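# Six arms hold a cloth level above the lanterns

## Task

Lift the cloth and hold it motionless so every part of it sits higher than the lantern tops by no less than two finger-widths and no more than two hand-widths, and so that, viewed from directly above, it hides the painted patch. At the end the cloth must touch nothing but the hands holding it. Every lantern must stay upright, not tipped or toppled, and within a hand-width of where it started.

## Robot and tools

SETUP. Six arms, arm1 to arm6, each an i2rt Big YAM carrying a five-fingered right hand. Odd arms stand on the +y side (y about +0.65) and even arms on the -y side (y about -0.65), in pairs at x about -0.87, 0 and +0.87. Base heights run 0.77 to 0.83 m. Each base faces along its own +x, which for these arms points roughly across the table toward the opposite row. Tabletops beneath the arms are at z=0.720. A hand reaches about 1.07 m from its joint1 axis.

FRAME. Every pose is in one scene frame in metres: origin on the floor, +z upward. Orientations are quaternions ordered qw, qx, qy, qz. The hand point lies 0.045 m ahead of the palm; its +z runs along straightened fingers, +y comes out of the palm, +x crosses the palm away from the thumb. Straight fingers extend 0.06 to 0.07 m past the point. With joints 1, 5, 6 at zero and the hand level and forward, the palm is down and the thumb on the left. A rigid bracket on the little-finger side of the wrist can strike objects.

move. Arguments: arm1 ... arm6 (each optional) and cameras. Each arm object may hold:
- joints: absolute targets by name. joint1_rad (-2.879..2.879, base yaw, positive counter-clockwise seen from above), joint2_rad (0..3.141, shoulder, rising then forward as it grows), joint3_rad (0..3.019, elbow, opening as it grows), joint4_rad (-1.692..1.57, hand pitch, positive tips fingers up), joint5_rad (-1.57..1.57, sideways, positive to the arm's right), joint6_rad (-2.094..2.094, roll, positive clockwise viewed from behind). All in radians. Hand keys hand_little, hand_ring, hand_middle, hand_index, hand_thumb_bend run -1 (curled) to +1 (straight); hand_thumb_turn +1 beside the palm, -1 facing the fingers. hand_force_limit (-1..1) sets the stopping load, about 0 to 10 N at a fingertip (0 to 15 N for thumb motors); hand_speed (-0.96..1) sets finger pace, full at +0.48 and above. Both start at 0 and -0.8. Close at -0.94 or slower for a soft grip.
- target: a single list of seven numbers [x, y, z, qw, qx, qy, qz], an absolute pose for the hand point in the scene frame, reached by a straight-line path. When target is used, joints may contain only hand_ keys.
- speed: top path speed in m/s, 0.002 to 4.3, default 0.25; rotation is capped at twice that value in rad/s.
- min_time_s: 0.1 to 8 s, the shortest duration for this arm's joint motions.
All arms in one call start together; hand paths in a call finish together, at most 10 s, and no action exceeds 15 s. Each control step limits the commanded pose to 100 mm and 20 degrees from the measured one (more at higher speed). Paths ignore obstacles and other arms. cameras: names from arm1_cam_wrist..arm6_cam_wrist, cam_high, cam_low, or "all"; [] for none. A move with no arm parts returns full state and every image.

wait: seconds 0 to 10, plus optional cameras; commands nothing new. zoom_image: camera and region [x0, y0, x1, y1] in pixels of that camera's latest image, top-left origin, each side at most 504. show_instructions: no arguments, shows reference pages. finished_scene: optional scene=1; ends the scene permanently.

CAMERAS. Wrist cameras are 616x616 fisheye, mounted on the little-finger side aimed at the hand point; upright when joint6 is near -1.3. cam_high is an overhead wide view (672x504); cam_low is 672x504 looking in from the +x end.

RESULTS. The move line lists arms that were commanded; "as last shown" means an arm got nothing and its statuses read "not commanded". hand gives the measured hand pose (can be off at long reach); hand_target is the pose the held joint targets produce. joint_positions uses the command scales and includes both hand settings. Joint velocities are rad/s; "within noise" means still. Joint torques are raw drive output in N m with offsets; values 3 and 4 wrap at ±28. Status words: "done" within 1 cm and 2 degrees; "off_target" resting elsewhere, maybe still pushing; "time_out" a stop, with "on_its_own" showing the target still pursued; "not_followed", "joint command not followed" or "pose unreachable" when a safety check blocked the arm. hand_stopped_by has six words for little, ring, middle, index, thumb_bend, thumb_turn: moving, target, force, stalled or fault. The *_load_n values are fingertip forces in N, positive when pushed open; a lost grip shows as loads near 0. A finger motor only starts when its target changes by at least 0.002; to grip harder raise hand_force_limit and send a more-closed target. MOTOR HOT warns of heating; OVER-TEMPERATURE FAULT means that arm went limp for 30-60 s; resend any key marked limit_stop_at_motor_heat.

CAUTIONS. A hard squeeze between two robots, including gripping another hand's fingers, fails and ends the scene; collisions between arms can too, and hands can meet despite the safety check. Do not knock lanterns or push anything out of the work area. Avoid drops, slams, fast swings and pushes against fixed things; the arm keeps pushing after contact. Raw joint commands move joints at independent paces and can sweep the hand wide; fast, extended arms overshoot up to about 30 degrees. Holding loads with stretched arms heats motors. If one move or wait in a reply is refused or halted by a stop, the later calls of that reply are skipped. The scene keeps running while you think, holding the last command; loose objects may get brief pushes.

Each tool is called by a JSON object that holds its "op" and its "data", one argument or row to a line.

Reference images:

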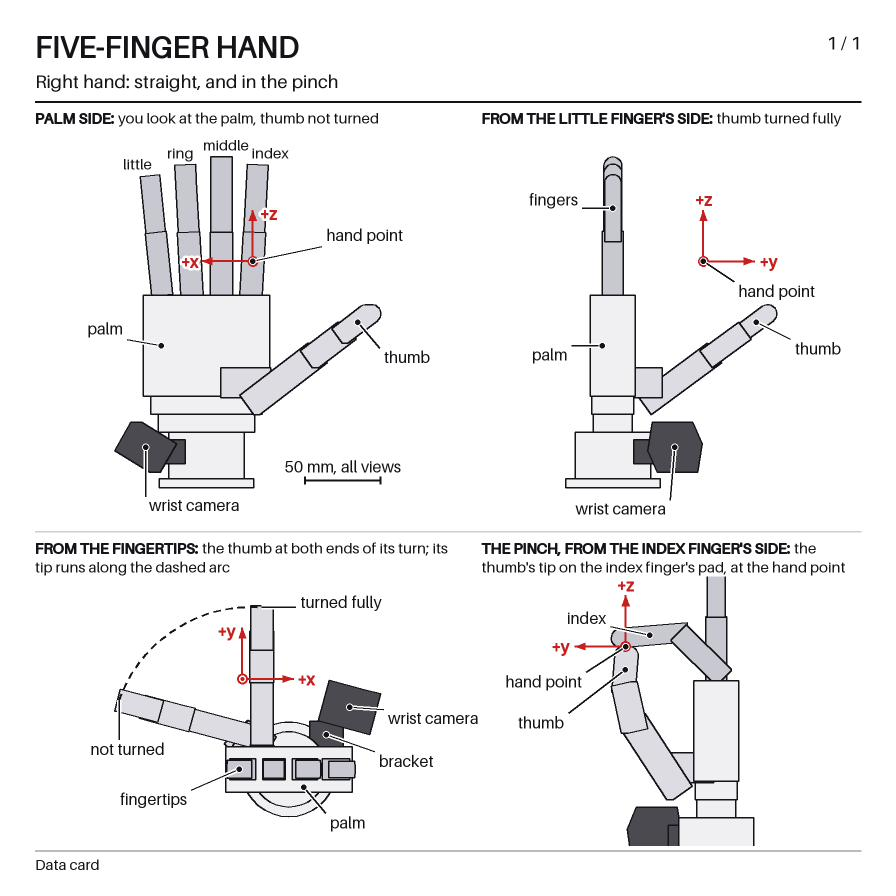

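## Session

{"op": "move", "data": {

}}

Scene clock: 0.00 s.
Joint torques (N m): no reading
Heat: arm1: hottest joint1_rad 39 °C; arm2: hottest joint1_rad 39 °C; arm3: hottest joint1_rad 41 °C; arm4: hottest joint4_rad 40 °C; arm5: hottest joint3_rad 41 °C; arm6: hottest joint6_rad 41 °C.
Joint velocities: within noise
arm1.joint_positions: joint1_rad=-0.230 joint2_rad=+0.622 joint3_rad=+1.449 joint4_rad=-1.343 joint5_rad=+0.177 joint6_rad=-1.543 hand_little=+1.000 hand_ring=+1.000 hand_middle=+1.000 hand_index=+1.000 hand_thumb_turn=+1.000 hand_thumb_bend=+1.000 hand_force_limit=+0.000 hand_speed=-0.800
arm1.joint_status: not commanded
arm1.hand_stopped_by: target,target,target,target,target,target
arm1.little_load_n: 0.0
arm1.ring_load_n: 0.0
arm1.middle_load_n: 0.0
arm1.index_load_n: 0.0
arm1.thumb_bend_load_n: 0.0
arm1.thumb_turn_load_n: 0.0
arm1.hand: x=-0.9993 y=+0.4474 z=+1.3469 quat_wxyz=(+0.438, +0.495, -0.706, +0.255) (m; scene frame)
arm1.hand_target: x=-0.9988 y=+0.4491 z=+1.3578 quat_wxyz=(+0.446, +0.490, -0.702, +0.262) (m; scene frame)
arm1.hand_status: not commanded
arm2.joint_positions: joint1_rad=-0.530 joint2_rad=+0.648 joint3_rad=+1.414 joint4_rad=-1.237 joint5_rad=-0.045 joint6_rad=-0.989 hand_little=+1.000 hand_ring=+1.000 hand_middle=+1.000 hand_index=+1.000 hand_thumb_turn=+1.000 hand_thumb_bend=+1.000 hand_force_limit=+0.000 hand_speed=-0.800
arm2.joint_status: not commanded
arm2.hand_stopped_by: target,target,target,target,target,target
arm2.little_load_n: 0.0
arm2.ring_load_n: 0.0
arm2.middle_load_n: 0.0
arm2.index_load_n: 0.0
arm2.thumb_bend_load_n: 0.0
arm2.thumb_turn_load_n: 0.0
arm2.hand: x=-0.7162 y=-0.4543 z=+1.2755 quat_wxyz=(-0.384, +0.832, +0.188, +0.354) (m; scene frame)
arm2.hand_target: x=-0.7167 y=-0.4551 z=+1.2848 quat_wxyz=(-0.390, +0.826, +0.187, +0.361) (m; scene frame)
arm2.hand_status: not commanded
arm3.joint_positions: joint1_rad=-0.297 joint2_rad=+0.601 joint3_rad=+1.324 joint4_rad=-1.138 joint5_rad=+0.251 joint6_rad=-1.596 hand_little=+1.000 hand_ring=+1.000 hand_middle=+1.000 hand_index=+1.000 hand_thumb_turn=+1.000 hand_thumb_bend=+1.000 hand_force_limit=+0.000 hand_speed=-0.800
arm3.joint_status: not commanded
arm3.hand_stopped_by: target,target,target,target,target,target
arm3.little_load_n: 0.0
arm3.ring_load_n: 0.0
arm3.middle_load_n: 0.0
arm3.index_load_n: 0.0
arm3.thumb_bend_load_n: 0.0
arm3.thumb_turn_load_n: 0.0
arm3.hand: x=-0.1843 y=+0.4500 z=+1.3204 quat_wxyz=(+0.503, +0.437, -0.713, +0.220) (m; scene frame)
arm3.hand_target: x=-0.1836 y=+0.4519 z=+1.3295 quat_wxyz=(+0.509, +0.433, -0.709, +0.226) (m; scene frame)
arm3.hand_status: not commanded
arm4.joint_positions: joint1_rad=-0.499 joint2_rad=+0.526 joint3_rad=+1.337 joint4_rad=-1.271 joint5_rad=+0.016 joint6_rad=-1.565 hand_little=+1.000 hand_ring=+1.000 hand_middle=+1.000 hand_index=+1.000 hand_thumb_turn=+1.000 hand_thumb_bend=+1.000 hand_force_limit=+0.000 hand_speed=-0.800
arm4.joint_status: not commanded
arm4.hand_stopped_by: target,target,target,target,target,target
arm4.little_load_n: 0.0
arm4.ring_load_n: 0.0
arm4.middle_load_n: 0.0
arm4.index_load_n: 0.0
arm4.thumb_bend_load_n: 0.0
arm4.thumb_turn_load_n: 0.0
arm4.hand: x=+0.1517 y=-0.4758 z=+1.2788 quat_wxyz=(-0.259, +0.733, +0.434, +0.454) (m; scene frame)
arm4.hand_target: x=+0.1507 y=-0.4774 z=+1.2890 quat_wxyz=(-0.264, +0.728, +0.431, +0.463) (m; scene frame)
arm4.hand_status: not commanded
arm5.joint_positions: joint1_rad=-0.567 joint2_rad=+0.648 joint3_rad=+1.496 joint4_rad=-1.291 joint5_rad=-0.051 joint6_rad=-1.219 hand_little=+1.000 hand_ring=+1.000 hand_middle=+1.000 hand_index=+1.000 hand_thumb_turn=+1.000 hand_thumb_bend=+1.000 hand_force_limit=+0.000 hand_speed=-0.800
arm5.joint_status: not commanded
arm5.hand_stopped_by: target,target,target,target,target,target
arm5.little_load_n: 0.0
arm5.ring_load_n: 0.0
arm5.middle_load_n: 0.0
arm5.index_load_n: 0.0
arm5.thumb_bend_load_n: -0.5
arm5.thumb_turn_load_n: 0.0
arm5.hand: x=+0.7059 y=+0.4742 z=+1.3339 quat_wxyz=(+0.409, +0.268, -0.803, +0.342) (m; scene frame)
arm5.hand_target: x=+0.7066 y=+0.4752 z=+1.3450 quat_wxyz=(+0.418, +0.266, -0.796, +0.349) (m; scene frame)
arm5.hand_status: not commanded
arm6.joint_positions: joint1_rad=+0.364 joint2_rad=+0.631 joint3_rad=+1.355 joint4_rad=-1.510 joint5_rad=-0.294 joint6_rad=-0.998 hand_little=+1.000 hand_ring=+1.000 hand_middle=+1.000 hand_index=+1.000 hand_thumb_turn=+1.000 hand_thumb_bend=+1.000 hand_force_limit=+0.000 hand_speed=-0.800
arm6.joint_status: not commanded
arm6.hand_stopped_by: target,target,target,target,target,target
arm6.little_load_n: 0.0
arm6.ring_load_n: 0.0
arm6.middle_load_n: 0.0
arm6.index_load_n: 0.0
arm6.thumb_bend_load_n: 0.0
arm6.thumb_turn_load_n: 0.0
arm6.hand: x=+0.7749 y=-0.4888 z=+1.2560 quat_wxyz=(-0.403, +0.670, +0.623, -0.013) (m; scene frame)
arm6.hand_target: x=+0.7749 y=-0.4887 z=+1.2640 quat_wxyz=(-0.412, +0.666, +0.622, -0.010) (m; scene frame)
arm6.hand_status: not commanded
pictures: arm1_cam_wrist, arm2_cam_wrist, arm3_cam_wrist, arm4_cam_wrist, arm5_cam_wrist, arm6_cam_wrist, cam_high, cam_low

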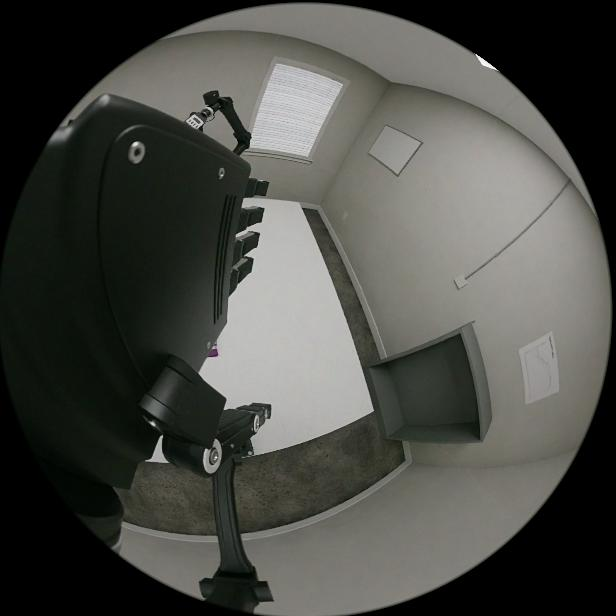

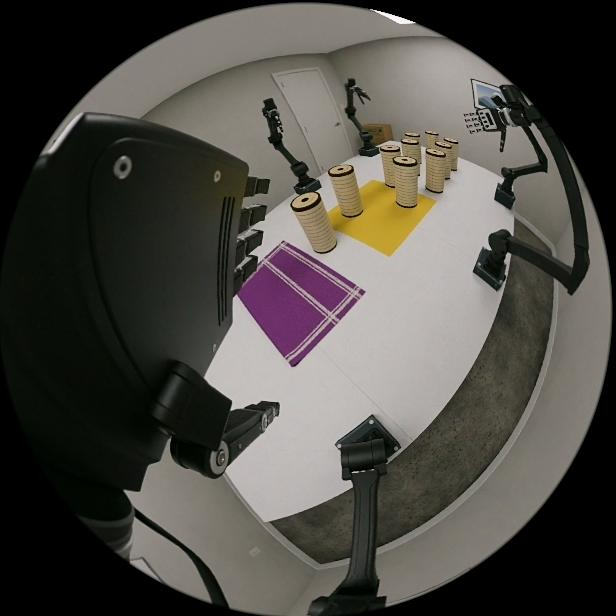

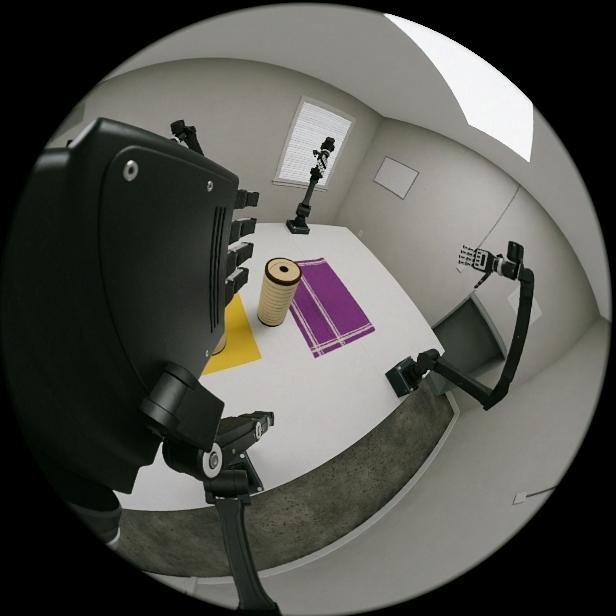

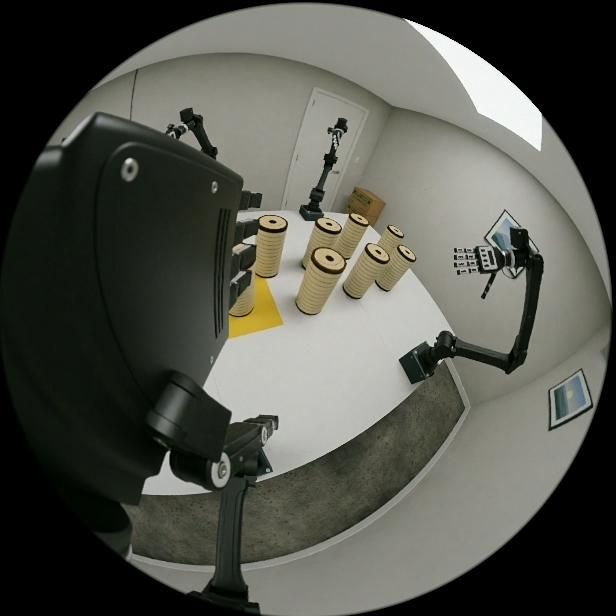

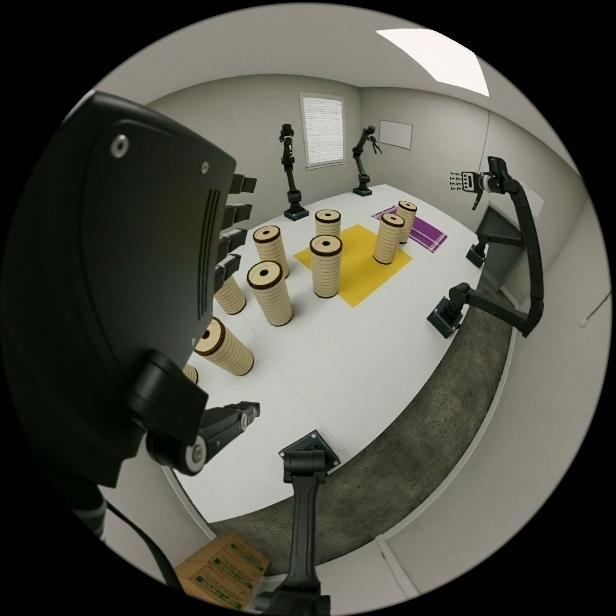

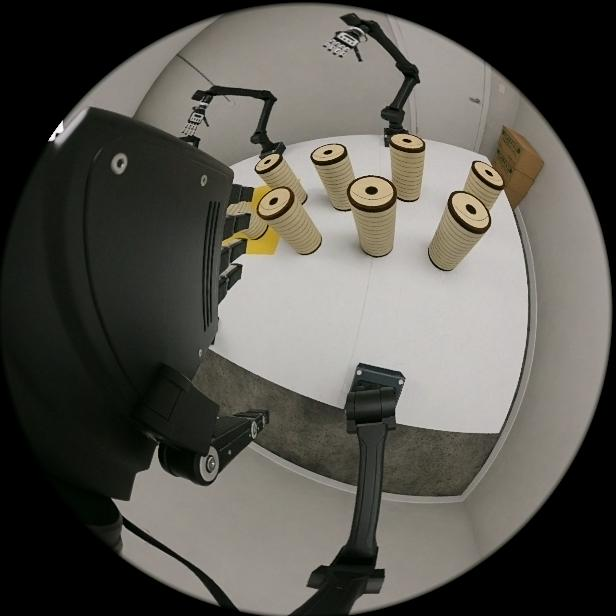

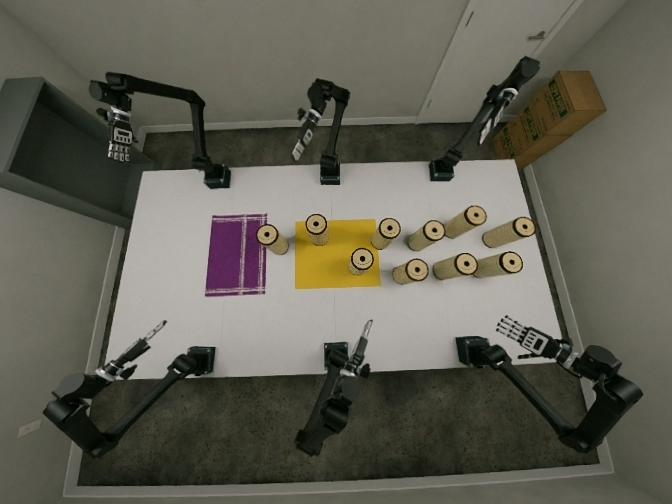

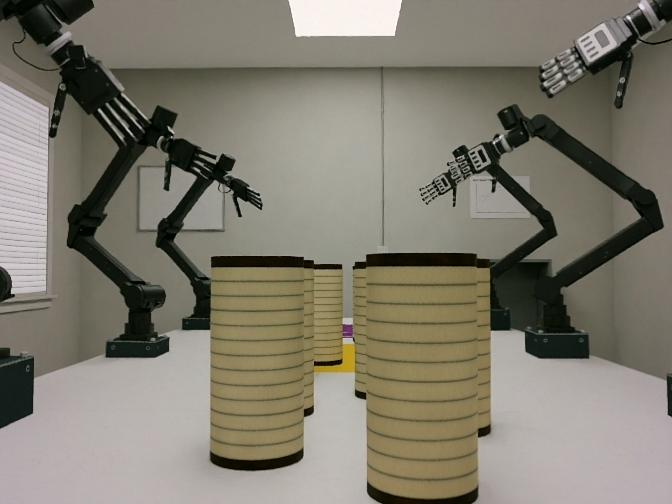

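{"op": "zoom_image", "data": {
  "camera": "cam_high",
  "region": [180, 190, 300, 310]
}}

{"op": "zoom_image", "data": {
  "camera": "arm2_cam_wrist",
  "region": [220, 180, 400, 380]
}}

{"op": "zoom_image", "data": {
  "camera": "cam_high",
  "region": [250, 180, 550, 320]
}}

{"op": "zoom_image", "data": {
  "camera": "arm3_cam_wrist",
  "region": [200, 230, 400, 380]
}}

Scaled by 4.200.

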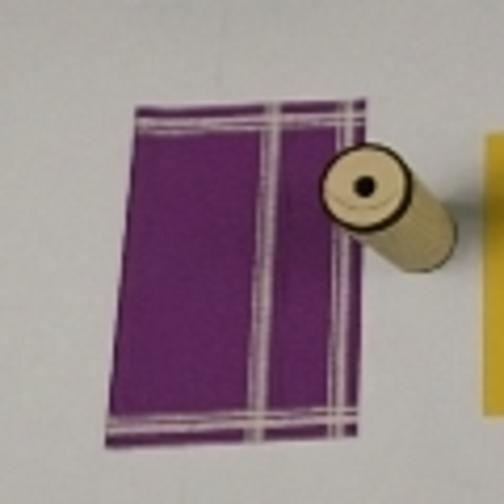

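Scaled by 2.520 from the camera's image (finer frame: 880x880).

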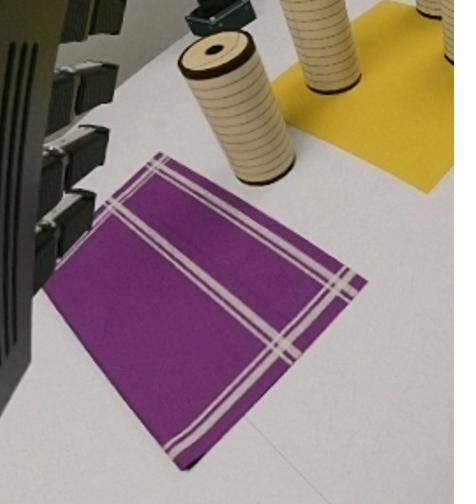

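Scaled by 1.680.

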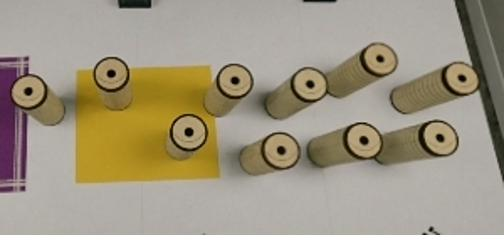

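Scaled by 2.520 from the camera's image (finer frame: 880x880).

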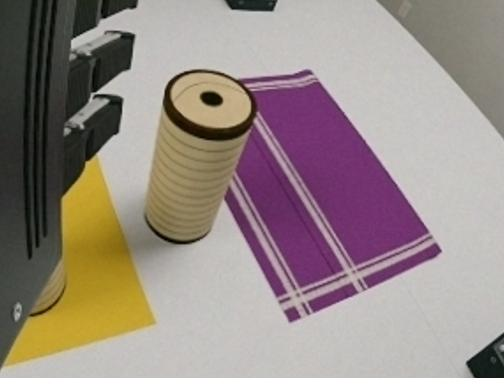

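{"op": "move", "data": {
  "arm3": {"target": [-0.499, 0.335, 0.92, -0.1677, 0.405, 0.8304, -0.344], "speed": 0.2, "joints": {"hand_thumb_turn": -1, "hand_index": 0.5, "hand_middle": 0.5, "hand_speed": -0.5}},
  "arm4": {"target": [-0.49, -0.217, 0.92, 0.3496, -0.8441, -0.3758, 0.1556], "speed": 0.2, "joints": {"hand_thumb_turn": -1, "hand_index": 0.5, "hand_middle": 0.5, "hand_speed": -0.5}},
  "cameras": ["arm3_cam_wrist", "arm4_cam_wrist", "cam_high"]
}}

Scene clock: 16.00 s.
Joint torques (N m): arm1=[0.09 0.97 9.87 1.5 0.11 -0.17] | arm2=[-0.73 1.14 10.21 1.59 -0.01 -0.02] | arm3=[-1.32 -12.86 12.53 2.19 -0.15 0.21] | arm4=[0.26 -12.16 14.41 2.56 -0.19 0.21] | arm5=[1.49 3.14 10.22 1.59 0.04 -0.11] | arm6=[-1.73 0.73 10.18 1.52 -0.24 0.05]
Heat: arm1: hottest joint1_rad 39 °C; arm2: hottest joint1_rad 39 °C; arm3: hottest joint1_rad 41 °C; arm4: hottest joint3_rad 41 °C; arm5: hottest joint3_rad 43 °C; arm6: hottest joint3_rad 41 °C.
move: arm3 off_target; arm4 off_target
Joint velocities: within noise
arm1, arm2, arm5, arm6: as last shown
arm3.joint_positions: joint1_rad=-1.043 joint2_rad=+1.571 joint3_rad=+1.147 joint4_rad=-0.401 joint5_rad=-0.128 joint6_rad=-0.135 hand_little=+1.000 hand_ring=+1.000 hand_middle=+0.500 hand_index=+0.500 hand_thumb_turn=-1.000 hand_thumb_bend=+1.000 hand_force_limit=+0.000 hand_speed=-0.500
arm3.joint_status: all done
arm3.hand_stopped_by: target,target,target,target,target,target
arm3.little_load_n: 0.0
arm3.ring_load_n: 0.0
arm3.middle_load_n: 0.0
arm3.index_load_n: 0.0
arm3.thumb_bend_load_n: -0.5
arm3.thumb_turn_load_n: 0.0
arm3.hand: x=-0.4806 y=+0.3424 z=+0.9070 quat_wxyz=(+0.159, -0.402, -0.840, +0.329)
arm3.hand_target: x=-0.4982 y=+0.3356 z=+0.9204 quat_wxyz=(+0.168, -0.405, -0.830, +0.344)
arm3.hand_status: off_target (0.024 m and 2.3 deg from the pose sent, 0.522 m and 109.8 deg at the start)
arm4.joint_positions: joint1_rad=+0.785 joint2_rad=+1.660 joint3_rad=+1.333 joint4_rad=-0.496 joint5_rad=-0.019 joint6_rad=-0.045 hand_little=+1.000 hand_ring=+1.000 hand_middle=+0.500 hand_index=+0.500 hand_thumb_turn=-1.000 hand_thumb_bend=+1.000 hand_force_limit=+0.000 hand_speed=-0.500
arm4.joint_status: all done
arm4.hand_stopped_by: target,target,target,target,target,target
arm4.little_load_n: 0.0
arm4.ring_load_n: -0.5
arm4.middle_load_n: 0.0
arm4.index_load_n: 0.0
arm4.thumb_bend_load_n: 0.0
arm4.thumb_turn_load_n: 0.0
arm4.hand: x=-0.4686 y=-0.2266 z=+0.9024 quat_wxyz=(-0.329, +0.852, +0.380, -0.141)
arm4.hand_target: x=-0.4889 y=-0.2181 z=+0.9203 quat_wxyz=(-0.349, +0.844, +0.376, -0.156)
arm4.hand_status: off_target (0.029 m and 3.0 deg from the pose sent, 0.779 m and 73.3 deg at the start)
arm5.thumb_bend_load_n: 0.0
arm3_cam_wrist: T_world_to_cam=[[0.41942, 0.62844, -0.65509, 0.58277], [0.90165, -0.37219, 0.22023, 0.3635], [-0.10542, -0.68304, -0.72274, 0.9516]] pos_world=[-0.47186, 0.41903, 0.98948]
arm4_cam_wrist: T_world_to_cam=[[0.69205, -0.32206, -0.64602, 0.83741], [-0.23713, -0.94671, 0.21794, -0.51545], [-0.68178, 0.00236, -0.73155, 0.45229]] pos_world=[-0.3934, -0.21935, 0.98419]

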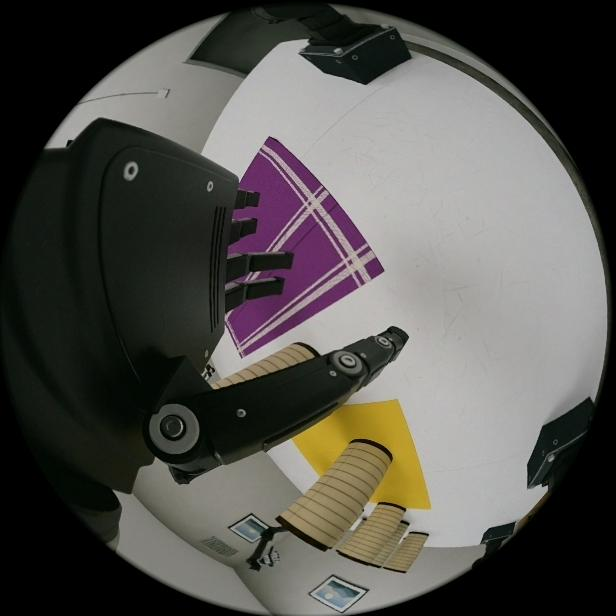

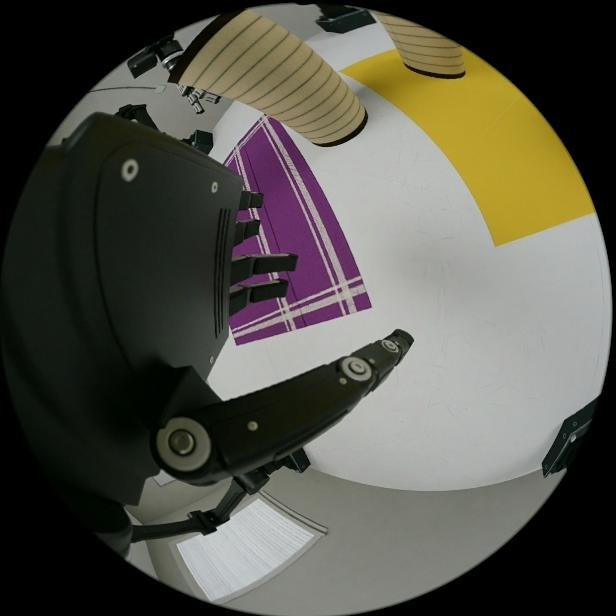

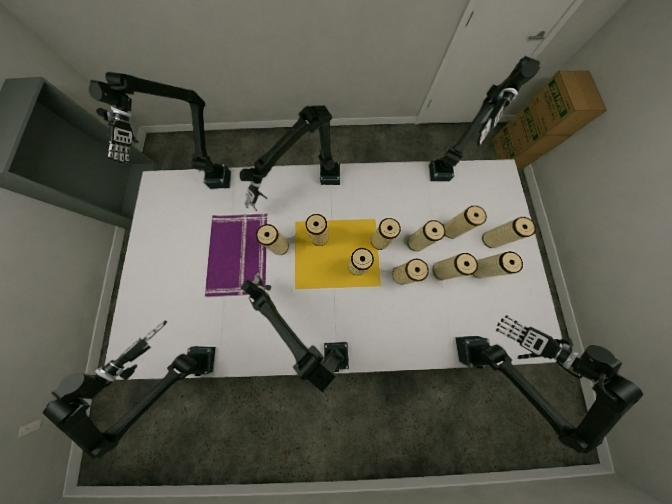

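{"op": "move", "data": {
  "arm3": {"target": [-0.542, 0.3185, 0.79, -0.1677, 0.405, 0.8304, -0.344], "speed": 0.1},
  "arm4": {"target": [-0.54, -0.2195, 0.795, 0.3496, -0.8441, -0.3758, 0.1556], "speed": 0.1},
  "cameras": ["arm3_cam_wrist", "arm4_cam_wrist"]
}}

Scene clock: 19.63 s.
Joint torques (N m): arm1=[-0.15 1.49 9.84 1.74 0.11 -0.19] | arm2=[-0.67 1.14 10.21 1.58 0 -0.02] | arm3=[-1.38 -15.74 10.8 2.28 -0.18 0.14] | arm4=[0.21 -14.27 10.03 2.65 0.13 0.2] | arm5=[1.38 3.14 10.19 1.59 0.03 -0.11] | arm6=[-1.73 0.73 10.19 1.52 -0.24 0.05]
Heat: arm1: hottest joint1_rad 39 °C; arm2: hottest joint1_rad 39 °C; arm3: hottest joint1_rad 41 °C; arm4: hottest joint3_rad 41 °C; arm5: hottest joint3_rad 43 °C; arm6: hottest joint3_rad 41 °C.
move: arm3 off_target; arm4 done
Joint velocities: within noise
arm1, arm2, arm5, arm6: as last shown
arm2.ring_load_n: -0.5
arm3.joint_positions: joint1_rad=-1.050 joint2_rad=+1.854 joint3_rad=+1.148 joint4_rad=-0.117 joint5_rad=-0.133 joint6_rad=-0.134 hand_little=+1.000 hand_ring=+1.000 hand_middle=+0.500 hand_index=+0.500 hand_thumb_turn=-1.000 hand_thumb_bend=+1.000 hand_force_limit=+0.000 hand_speed=-0.500
arm3.joint_status: not commanded
arm3.hand_stopped_by: target,target,target,target,target,target
arm3.little_load_n: 0.0
arm3.ring_load_n: 0.0
arm3.middle_load_n: 0.0
arm3.index_load_n: 0.0
arm3.thumb_bend_load_n: -0.5
arm3.thumb_turn_load_n: 0.0
arm3.hand: x=-0.5229 y=+0.3241 z=+0.7826 quat_wxyz=(+0.159, -0.404, -0.838, +0.331)
arm3.hand_target: x=-0.5412 y=+0.3190 z=+0.7904 quat_wxyz=(+0.168, -0.405, -0.830, +0.344)
arm3.hand_status: off_target (0.021 m and 2.0 deg from the pose sent, 0.134 m and 2.3 deg at the start)
arm4.joint_positions: joint1_rad=+0.847 joint2_rad=+1.885 joint3_rad=+1.333 joint4_rad=-0.232 joint5_rad=+0.018 joint6_rad=-0.002 hand_little=+1.000 hand_ring=+1.000 hand_middle=+0.500 hand_index=+0.500 hand_thumb_turn=-1.000 hand_thumb_bend=+1.000 hand_force_limit=+0.000 hand_speed=-0.500
arm4.joint_status: not commanded
arm4.hand_stopped_by: target,target,target,target,target,target
arm4.little_load_n: 0.0
arm4.ring_load_n: -0.5
arm4.middle_load_n: 0.0
arm4.index_load_n: 0.0
arm4.thumb_bend_load_n: 0.0
arm4.thumb_turn_load_n: 0.0
arm4.hand: x=-0.5311 y=-0.2184 z=+0.7983 quat_wxyz=(-0.346, +0.845, +0.379, -0.151)
arm4.hand_target: x=-0.5398 y=-0.2197 z=+0.7950 quat_wxyz=(-0.349, +0.844, +0.376, -0.156)
arm4.hand_status: done (0.010 m and 0.8 deg from the pose sent, 0.129 m and 3.0 deg at the start)
arm3_cam_wrist: T_world_to_cam=[[0.42112, 0.62365, -0.65858, 0.5357], [0.90051, -0.37421, 0.22146, 0.42136], [-0.10834, -0.68632, -0.71919, 0.8415]] pos_world=[-0.51387, 0.40113, 0.86469]
arm4_cam_wrist: T_world_to_cam=[[0.67336, -0.30169, -0.67496, 0.83376], [-0.22526, -0.95327, 0.20136, -0.48177], [-0.70416, 0.01645, -0.70985, 0.30738]] pos_world=[-0.4535, -0.21278, 0.87796]

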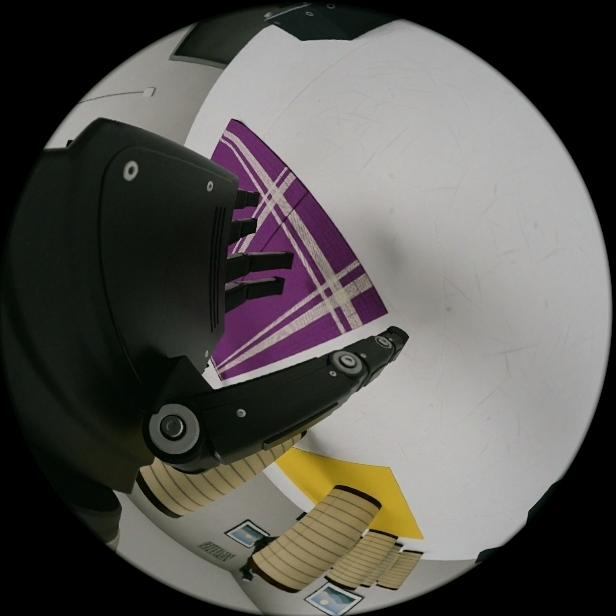

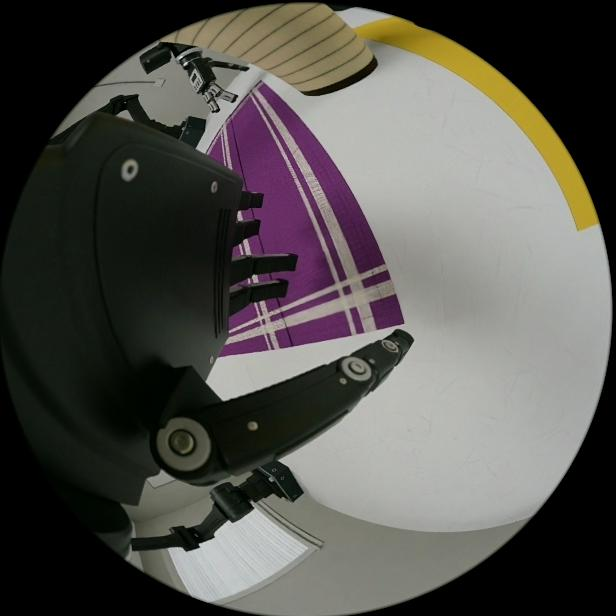

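{"op": "move", "data": {
  "arm3": {"target": [-0.54, 0.32, 0.765, -0.2192, 0.3796, 0.7784, -0.4494], "speed": 0.08, "joints": {"hand_index": 0.4, "hand_middle": 0.4, "hand_thumb_bend": 0.4}},
  "arm4": {"target": [-0.526, -0.228, 0.757, 0.4568, -0.7912, -0.3522, 0.2034], "speed": 0.08, "joints": {"hand_index": 0.4, "hand_middle": 0.4, "hand_thumb_bend": 0.4}},
  "cameras": ["arm3_cam_wrist", "arm4_cam_wrist"]
}}

Scene clock: 25.00 s.
Joint torques (N m): arm1=[0.09 1.2 9.72 1.72 0.05 -0.07] | arm2=[-0.67 1.14 10.21 1.59 -0.01 -0.02] | arm3=[-1.38 -14.51 6.6 2.69 -0.18 0.19] | arm4=[-0.09 -12.57 8.03 2.91 0.09 0.13] | arm5=[1.55 3.19 10.21 1.55 0.04 -0.12] | arm6=[-1.73 0.73 10.19 1.51 -0.24 0.05]
Heat: arm1: hottest joint1_rad 39 °C; arm2: hottest joint1_rad 39 °C; arm3: hottest joint1_rad 41 °C; arm4: hottest joint3_rad 41 °C; arm5: hottest joint3_rad 43 °C; arm6: hottest joint3_rad 42 °C.
move: arm3 off_target; arm4 done
Joint velocities: within noise
arm1, arm2, arm5, arm6: as last shown
arm2.ring_load_n: 0.0
arm3.joint_positions: joint1_rad=-1.066 joint2_rad=+1.885 joint3_rad=+0.977 joint4_rad=+0.390 joint5_rad=-0.175 joint6_rad=-0.109 hand_little=+1.000 hand_ring=+1.000 hand_middle=+0.400 hand_index=+0.400 hand_thumb_turn=-1.000 hand_thumb_bend=+0.400 hand_force_limit=+0.000 hand_speed=-0.500
arm3.joint_status: all done
arm3.hand_stopped_by: target,target,target,target,target,target
arm3.little_load_n: 0.0
arm3.ring_load_n: 0.0
arm3.middle_load_n: 0.0
arm3.index_load_n: 0.0
arm3.thumb_bend_load_n: 0.0
arm3.thumb_turn_load_n: 0.0
arm3.hand: x=-0.5398 y=+0.3161 z=+0.7760 quat_wxyz=(+0.223, -0.371, -0.780, +0.451)
arm3.hand_target: x=-0.5398 y=+0.3203 z=+0.7651 quat_wxyz=(+0.219, -0.380, -0.779, +0.449)
arm3.hand_status: off_target (0.012 m and 1.1 deg from the pose sent, 0.025 m and 16.9 deg at the start)
arm4.joint_positions: joint1_rad=+0.847 joint2_rad=+1.885 joint3_rad=+1.054 joint4_rad=+0.318 joint5_rad=+0.018 joint6_rad=-0.002 hand_little=+1.000 hand_ring=+1.000 hand_middle=+0.400 hand_index=+0.400 hand_thumb_turn=-1.000 hand_thumb_bend=+0.400 hand_force_limit=+0.000 hand_speed=-0.500
arm4.joint_status: all done
arm4.hand_stopped_by: target,target,target,target,target,target
arm4.little_load_n: 0.0
arm4.ring_load_n: 0.0
arm4.middle_load_n: 0.0
arm4.index_load_n: 0.0
arm4.thumb_bend_load_n: 0.0
arm4.thumb_turn_load_n: 0.0
arm4.hand: x=-0.5228 y=-0.2260 z=+0.7647 quat_wxyz=(-0.456, +0.791, +0.353, -0.201)
arm4.hand_target: x=-0.5258 y=-0.2282 z=+0.7570 quat_wxyz=(-0.457, +0.791, +0.352, -0.203)
arm4.hand_status: done (0.009 m and 0.3 deg from the pose sent, 0.043 m and 15.7 deg at the start)
arm3_cam_wrist: T_world_to_cam=[[0.23348, 0.49006, -0.83984, 0.62517], [0.93637, -0.34612, 0.05834, 0.57204], [-0.26209, -0.80002, -0.53969, 0.64304]] pos_world=[-0.51307, 0.40607, 0.83871]
arm4_cam_wrist: T_world_to_cam=[[0.51732, -0.16683, -0.83937, 0.87788], [-0.19912, -0.97736, 0.07154, -0.3729], [-0.8323, 0.13012, -0.53883, 0.11742]] pos_world=[-0.43067, -0.23328, 0.82681]

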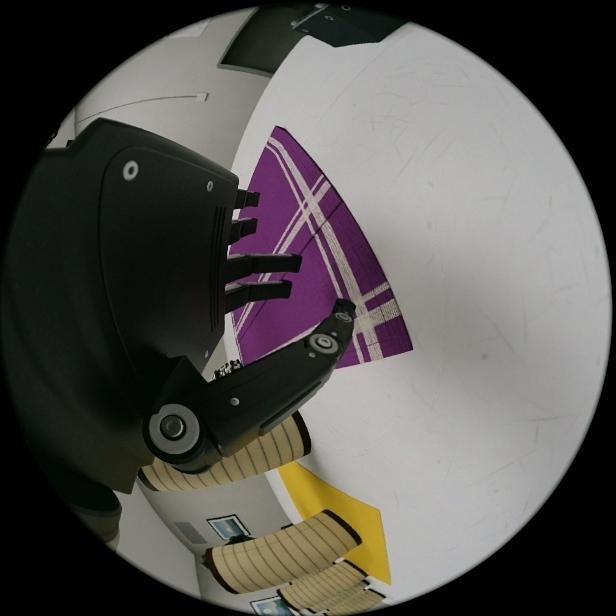

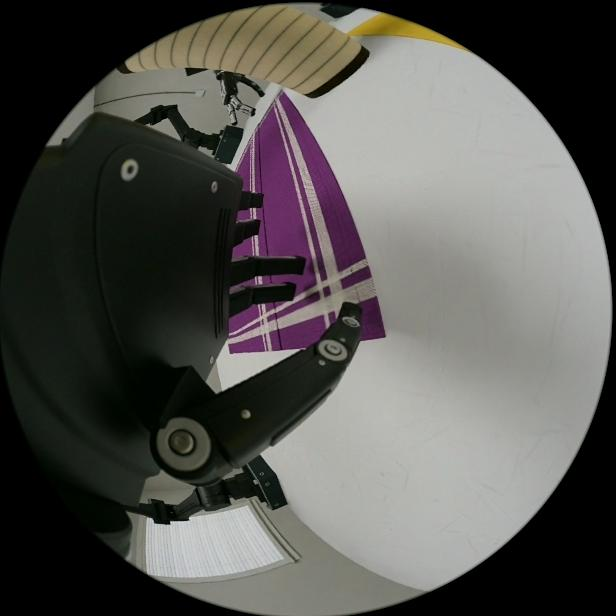

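{"op": "move", "data": {
  "arm3": {"target": [-0.522, 0.331, 0.729, -0.2192, 0.3796, 0.7784, -0.4494], "speed": 0.06},
  "arm4": {"target": [-0.523, -0.229, 0.73, 0.4568, -0.7912, -0.3522, 0.2034], "speed": 0.06},
  "cameras": ["arm3_cam_wrist", "arm4_cam_wrist"]
}}

Scene clock: 27.13 s.
Joint torques (N m): arm1=[-0.32 1.49 9.69 1.58 0.11 -0.13] | arm2=[-0.62 1.14 10.22 1.58 0 -0.02] | arm3=[-1.38 -13.92 5.61 2.62 -0.16 0.18] | arm4=[-0.15 -11.52 7.21 2.65 -0.01 0.12] | arm5=[1.44 3.31 10.24 1.61 0.03 -0.12] | arm6=[-1.73 0.79 10.18 1.51 -0.24 0.05]
Heat: arm1: hottest joint1_rad 39 °C; arm2: hottest joint1_rad 39 °C; arm3: hottest joint1_rad 41 °C; arm4: hottest joint3_rad 41 °C; arm5: hottest joint3_rad 43 °C; arm6: hottest joint3_rad 42 °C.
move: arm3 off_target; arm4 off_target
Joint velocities: arm1=[within noise] | arm2=[within noise] | arm3=[within noise] | arm4=[-0.015 -0.015 -0.012 -0.046 0.037 0.051] | arm5=[within noise] | arm6=[within noise]
arm1, arm2, arm5, arm6: as last shown
arm3.joint_positions: joint1_rad=-1.069 joint2_rad=+1.935 joint3_rad=+0.912 joint4_rad=+0.513 joint5_rad=-0.179 joint6_rad=-0.109 hand_little=+1.000 hand_ring=+1.000 hand_middle=+0.400 hand_index=+0.400 hand_thumb_turn=-1.000 hand_thumb_bend=+0.400 hand_force_limit=+0.000 hand_speed=-0.500
arm3.joint_status: not commanded
arm3.hand_stopped_by: target,target,target,target,target,target
arm3.little_load_n: 0.5
arm3.ring_load_n: 0.0
arm3.middle_load_n: 0.0
arm3.index_load_n: 0.0
arm3.thumb_bend_load_n: 0.5
arm3.thumb_turn_load_n: 0.0
arm3.hand: x=-0.5245 y=+0.3257 z=+0.7434 quat_wxyz=(+0.225, -0.371, -0.778, +0.454)
arm3.hand_target: x=-0.5217 y=+0.3312 z=+0.7293 quat_wxyz=(+0.219, -0.380, -0.778, +0.449)
arm3.hand_status: off_target (0.016 m and 1.3 deg from the pose sent, 0.053 m and 1.1 deg at the start)
arm4.joint_positions: joint1_rad=+0.847 joint2_rad=+1.919 joint3_rad=+1.044 joint4_rad=+0.396 joint5_rad=+0.018 joint6_rad=-0.002 hand_little=+1.000 hand_ring=+1.000 hand_middle=+0.400 hand_index=+0.400 hand_thumb_turn=-1.000 hand_thumb_bend=+0.400 hand_force_limit=+0.000 hand_speed=-0.500
arm4.joint_status: not commanded
arm4.hand_stopped_by: target,target,target,target,target,target
arm4.little_load_n: 0.0
arm4.ring_load_n: 0.0
arm4.middle_load_n: -0.5
arm4.index_load_n: 0.0
arm4.thumb_bend_load_n: 0.5
arm4.thumb_turn_load_n: 0.0
arm4.hand: x=-0.5262 y=-0.2231 z=+0.7536 quat_wxyz=(-0.469, +0.784, +0.350, -0.207)
arm4.hand_target: x=-0.5224 y=-0.2295 z=+0.7306 quat_wxyz=(-0.457, +0.791, +0.352, -0.203)
arm4.hand_status: off_target (0.025 m and 1.7 deg from the pose sent, 0.035 m and 0.3 deg at the start)
arm6.middle_load_n: -0.5
arm6.thumb_turn_load_n: -0.5
arm3_cam_wrist: T_world_to_cam=[[0.22856, 0.48547, -0.84384, 0.59124], [0.93652, -0.34637, 0.0544, 0.56601], [-0.26587, -0.80271, -0.53382, 0.63167]] pos_world=[-0.49728, 0.41607, 0.80533]
arm4_cam_wrist: T_world_to_cam=[[0.49639, -0.14863, -0.85528, 0.87577], [-0.19773, -0.97869, 0.05531, -0.35729], [-0.84528, 0.14166, -0.5152, 0.08618]] pos_world=[-0.43253, -0.23173, 0.81319]

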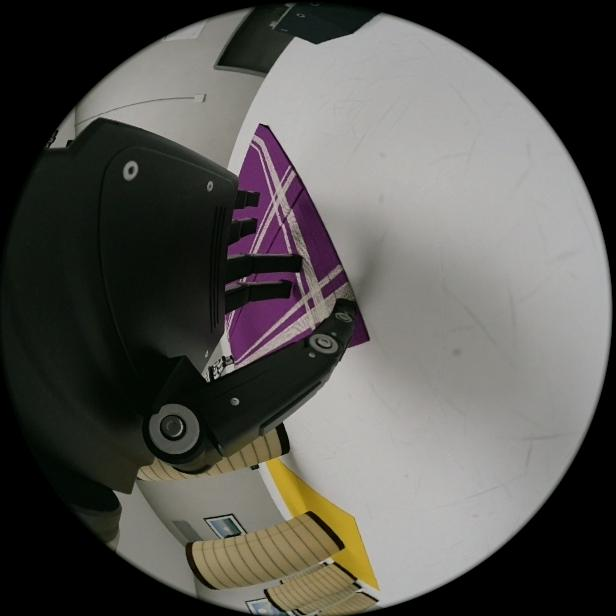

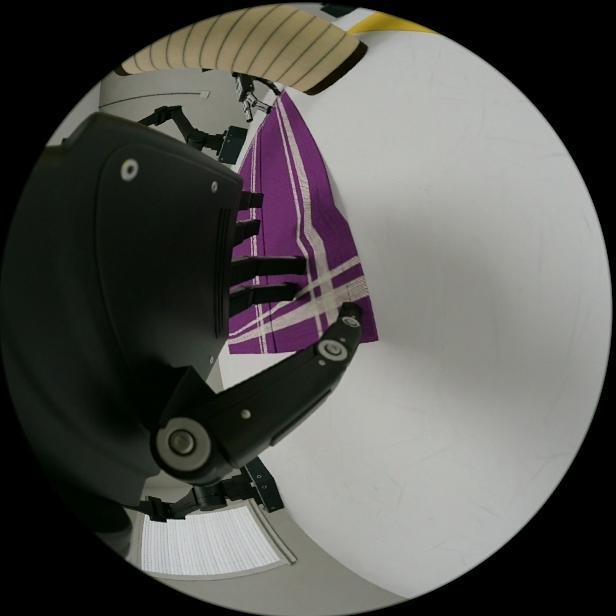

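{"op": "zoom_image", "data": {
  "camera": "arm4_cam_wrist",
  "region": [220, 220, 400, 380]
}}

{"op": "zoom_image", "data": {
  "camera": "arm3_cam_wrist",
  "region": [220, 220, 400, 380]
}}

Scaled by 2.800 from the camera's image (finer frame: 880x880).

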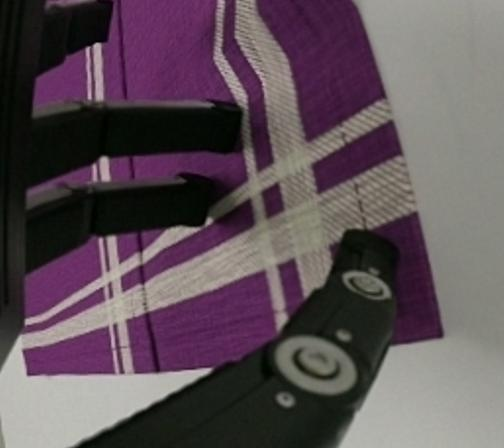

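Scaled by 2.800 from the camera's image (finer frame: 880x880).

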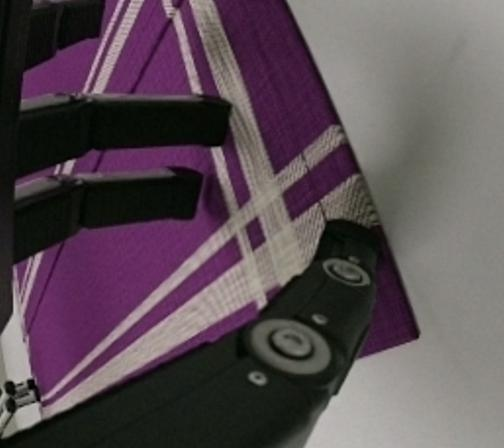

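{"op": "move", "data": {
  "arm4": {"joints": {"hand_index": -0.2, "hand_middle": -0.2, "hand_thumb_bend": -0.2, "hand_speed": -0.85, "hand_force_limit": 0.0}},
  "cameras": ["arm4_cam_wrist"]
}}

{"op": "zoom_image", "data": {
  "camera": "arm4_cam_wrist",
  "region": [220, 220, 400, 380]
}}

Scene clock: 31.47 s.
Joint torques (N m): arm1=[-0.91 1.9 9.99 1.61 0.12 -0.11] | arm2=[-0.67 1.08 10.22 1.58 0 -0.02] | arm3=[-1.38 -13.98 5.63 2.62 -0.11 0.18] | arm4=[-0.21 -11.87 7.17 2.15 -0.02 0.12] | arm5=[1.55 3.14 10.24 1.57 0.04 -0.11] | arm6=[-1.79 0.73 10.18 1.52 -0.24 0.05]
Heat: arm1: hottest joint1_rad 39 °C; arm2: hottest joint1_rad 39 °C; arm3: hottest joint1_rad 41 °C; arm4: hottest joint3_rad 41 °C; arm5: hottest joint3_rad 44 °C; arm6: hottest joint3_rad 42 °C.
move: arm4 done
Joint velocities: within noise
arm1, arm2, arm3, arm5, arm6: as last shown
arm3.joint_positions: joint1_rad=-1.069 joint2_rad=+1.936 joint3_rad=+0.912 joint4_rad=+0.513 joint5_rad=-0.180 joint6_rad=-0.109 hand_little=+1.000 hand_ring=+1.000 hand_middle=+0.400 hand_index=+0.400 hand_thumb_turn=-1.000 hand_thumb_bend=+0.400 hand_force_limit=+0.000 hand_speed=-0.500
arm3.little_load_n: 0.0
arm3.middle_load_n: 0.5
arm3.thumb_bend_load_n: 0.0
arm3.hand: x=-0.5241 y=+0.3255 z=+0.7430 quat_wxyz=(+0.224, -0.370, -0.778, +0.455)
arm4.joint_positions: joint1_rad=+0.847 joint2_rad=+1.923 joint3_rad=+1.044 joint4_rad=+0.408 joint5_rad=+0.018 joint6_rad=-0.002 hand_little=+1.000 hand_ring=+1.000 hand_middle=-0.200 hand_index=-0.200 hand_thumb_turn=-1.000 hand_thumb_bend=-0.200 hand_force_limit=+0.000 hand_speed=-0.850
arm4.joint_status: all done
arm4.hand_stopped_by: target,target,target,target,target,target
arm4.little_load_n: 0.0
arm4.ring_load_n: 0.0
arm4.middle_load_n: 1.0
arm4.index_load_n: 0.0
arm4.thumb_bend_load_n: 0.0
arm4.thumb_turn_load_n: 0.0
arm4.hand: x=-0.5274 y=-0.2220 z=+0.7535 quat_wxyz=(-0.472, +0.782, +0.349, -0.209)
arm4.hand_target: x=-0.5224 y=-0.2295 z=+0.7306 quat_wxyz=(-0.457, +0.791, +0.352, -0.203)
arm4.hand_status: not commanded
arm5.little_load_n: -0.5
arm6.middle_load_n: 0.0
arm6.thumb_turn_load_n: 0.0
arm4_cam_wrist: T_world_to_cam=[[0.49097, -0.14397, -0.8592, 0.87767], [-0.19747, -0.97897, 0.05119, -0.35325], [-0.8485, 0.14453, -0.50908, 0.07923]] pos_world=[-0.43344, -0.23092, 0.81251]

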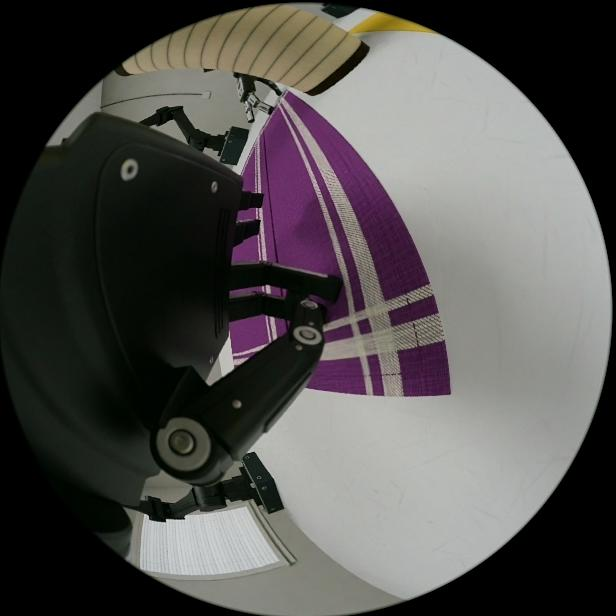

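Scaled by 2.800 from the camera's image (finer frame: 880x880).

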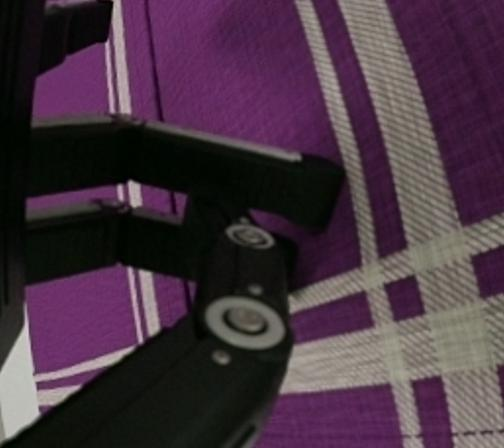

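{"op": "move", "data": {
  "arm4": {"target": [-0.486, -0.246, 0.775, 0.524, -0.7483, -0.3332, 0.2333], "speed": 0.08, "joints": {"hand_index": 0.4, "hand_middle": 0.4, "hand_thumb_bend": 0.25, "hand_speed": -0.5}},
  "arm3": {"target": [-0.525, 0.331, 0.765, -0.2514, 0.359, 0.7362, -0.5156], "speed": 0.08, "joints": {"hand_thumb_bend": 0.25}},
  "cameras": ["arm3_cam_wrist", "arm4_cam_wrist"]
}}

Scene clock: 35.40 s.
Joint torques (N m): arm1=[0.09 1.9 9.8 1.61 0.12 -0.15] | arm2=[-0.62 1.08 10.24 1.59 0 -0.02] | arm3=[-1.38 -15.79 5.2 2.78 -0.17 0.19] | arm4=[-1.32 -13.22 6.63 3.03 -0.2 0.02] | arm5=[1.44 3.02 10.21 1.62 0.03 -0.11] | arm6=[-1.73 0.67 10.18 1.52 -0.25 0.05]
Heat: arm1: hottest joint1_rad 39 °C; arm2: hottest joint1_rad 39 °C; arm3: hottest joint1_rad 41 °C; arm4: hottest joint3_rad 41 °C; arm5: hottest joint3_rad 44 °C; arm6: hottest joint3_rad 42 °C.
move: arm3 done; arm4 off_target
Joint velocities: within noise
arm1, arm2, arm5, arm6: as last shown
arm1.ring_load_n: 0.5
arm3.joint_positions: joint1_rad=-1.082 joint2_rad=+1.936 joint3_rad=+0.833 joint4_rad=+0.735 joint5_rad=-0.206 joint6_rad=-0.083 hand_little=+1.000 hand_ring=+1.000 hand_middle=+0.400 hand_index=+0.400 hand_thumb_turn=-1.000 hand_thumb_bend=+0.250 hand_force_limit=+0.000 hand_speed=-0.500
arm3.joint_status: all done
arm3.hand_stopped_by: target,target,target,target,target,target
arm3.little_load_n: 0.0
arm3.ring_load_n: 0.0
arm3.middle_load_n: 0.0
arm3.index_load_n: 0.0
arm3.thumb_bend_load_n: 0.5
arm3.thumb_turn_load_n: 0.0
arm3.hand: x=-0.5222 y=+0.3284 z=+0.7594 quat_wxyz=(+0.249, -0.355, -0.744, +0.509)
arm3.hand_target: x=-0.5249 y=+0.3309 z=+0.7649 quat_wxyz=(+0.251, -0.359, -0.736, +0.515)
arm3.hand_status: done (0.007 m and 1.2 deg from the pose sent, 0.023 m and 9.2 deg at the start)
arm4.joint_positions: joint1_rad=+0.837 joint2_rad=+1.842 joint3_rad=+0.833 joint4_rad=+0.640 joint5_rad=+0.001 joint6_rad=-0.002 hand_little=+1.000 hand_ring=+1.000 hand_middle=+0.400 hand_index=+0.400 hand_thumb_turn=-1.000 hand_thumb_bend=+0.250 hand_force_limit=+0.000 hand_speed=-0.500
arm4.joint_status: all done
arm4.hand_stopped_by: target,target,target,target,target,target
arm4.little_load_n: 0.0
arm4.ring_load_n: 0.0
arm4.middle_load_n: 0.0
arm4.index_load_n: 0.0
arm4.thumb_bend_load_n: 0.0
arm4.thumb_turn_load_n: 0.0
arm4.hand: x=-0.4873 y=-0.2534 z=+0.7629 quat_wxyz=(-0.510, +0.757, +0.338, -0.231)
arm4.hand_target: x=-0.4860 y=-0.2460 z=+0.7749 quat_wxyz=(-0.524, +0.748, +0.333, -0.233)
arm4.hand_status: off_target (0.014 m and 2.0 deg from the pose sent, 0.052 m and 7.8 deg at the start)
arm5.little_load_n: 0.0
arm6.ring_load_n: -0.5
arm3_cam_wrist: T_world_to_cam=[[0.13434, 0.4051, -0.90435, 0.62612], [0.93894, -0.34377, -0.01451, 0.61673], [-0.31677, -0.84718, -0.42655, 0.54956]] pos_world=[-0.48911, 0.42394, 0.80959]
arm4_cam_wrist: T_world_to_cam=[[0.4195, -0.08631, -0.90364, 0.8751], [-0.18995, -0.98178, 0.00559, -0.33874], [-0.88766, 0.1693, -0.42825, 0.04811]] pos_world=[-0.38874, -0.26518, 0.81328]

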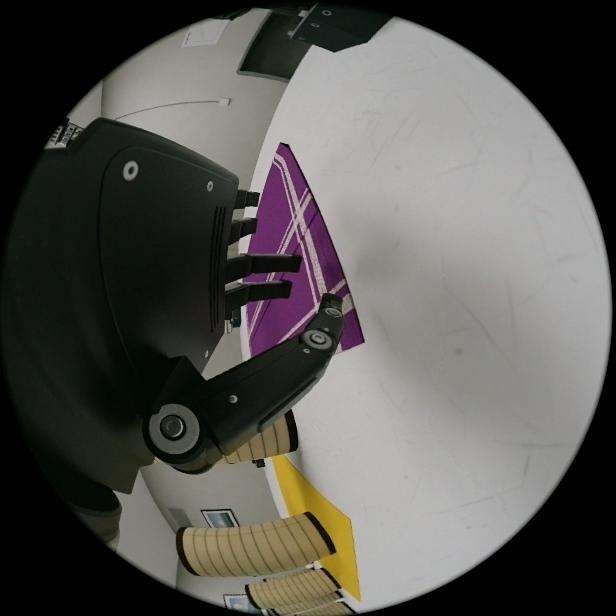

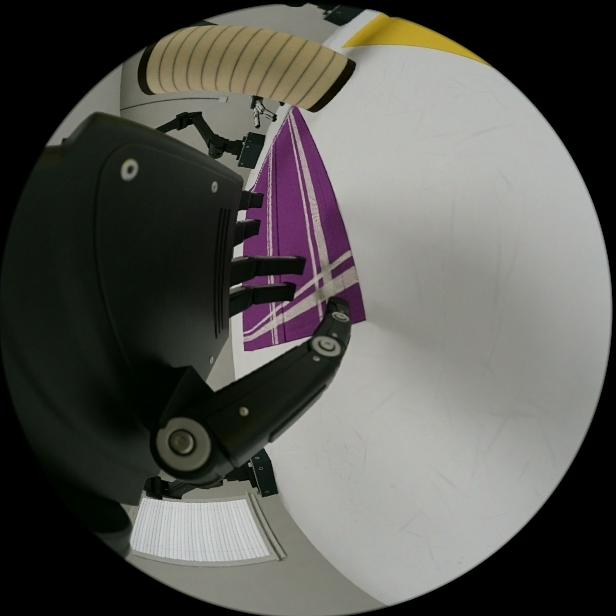

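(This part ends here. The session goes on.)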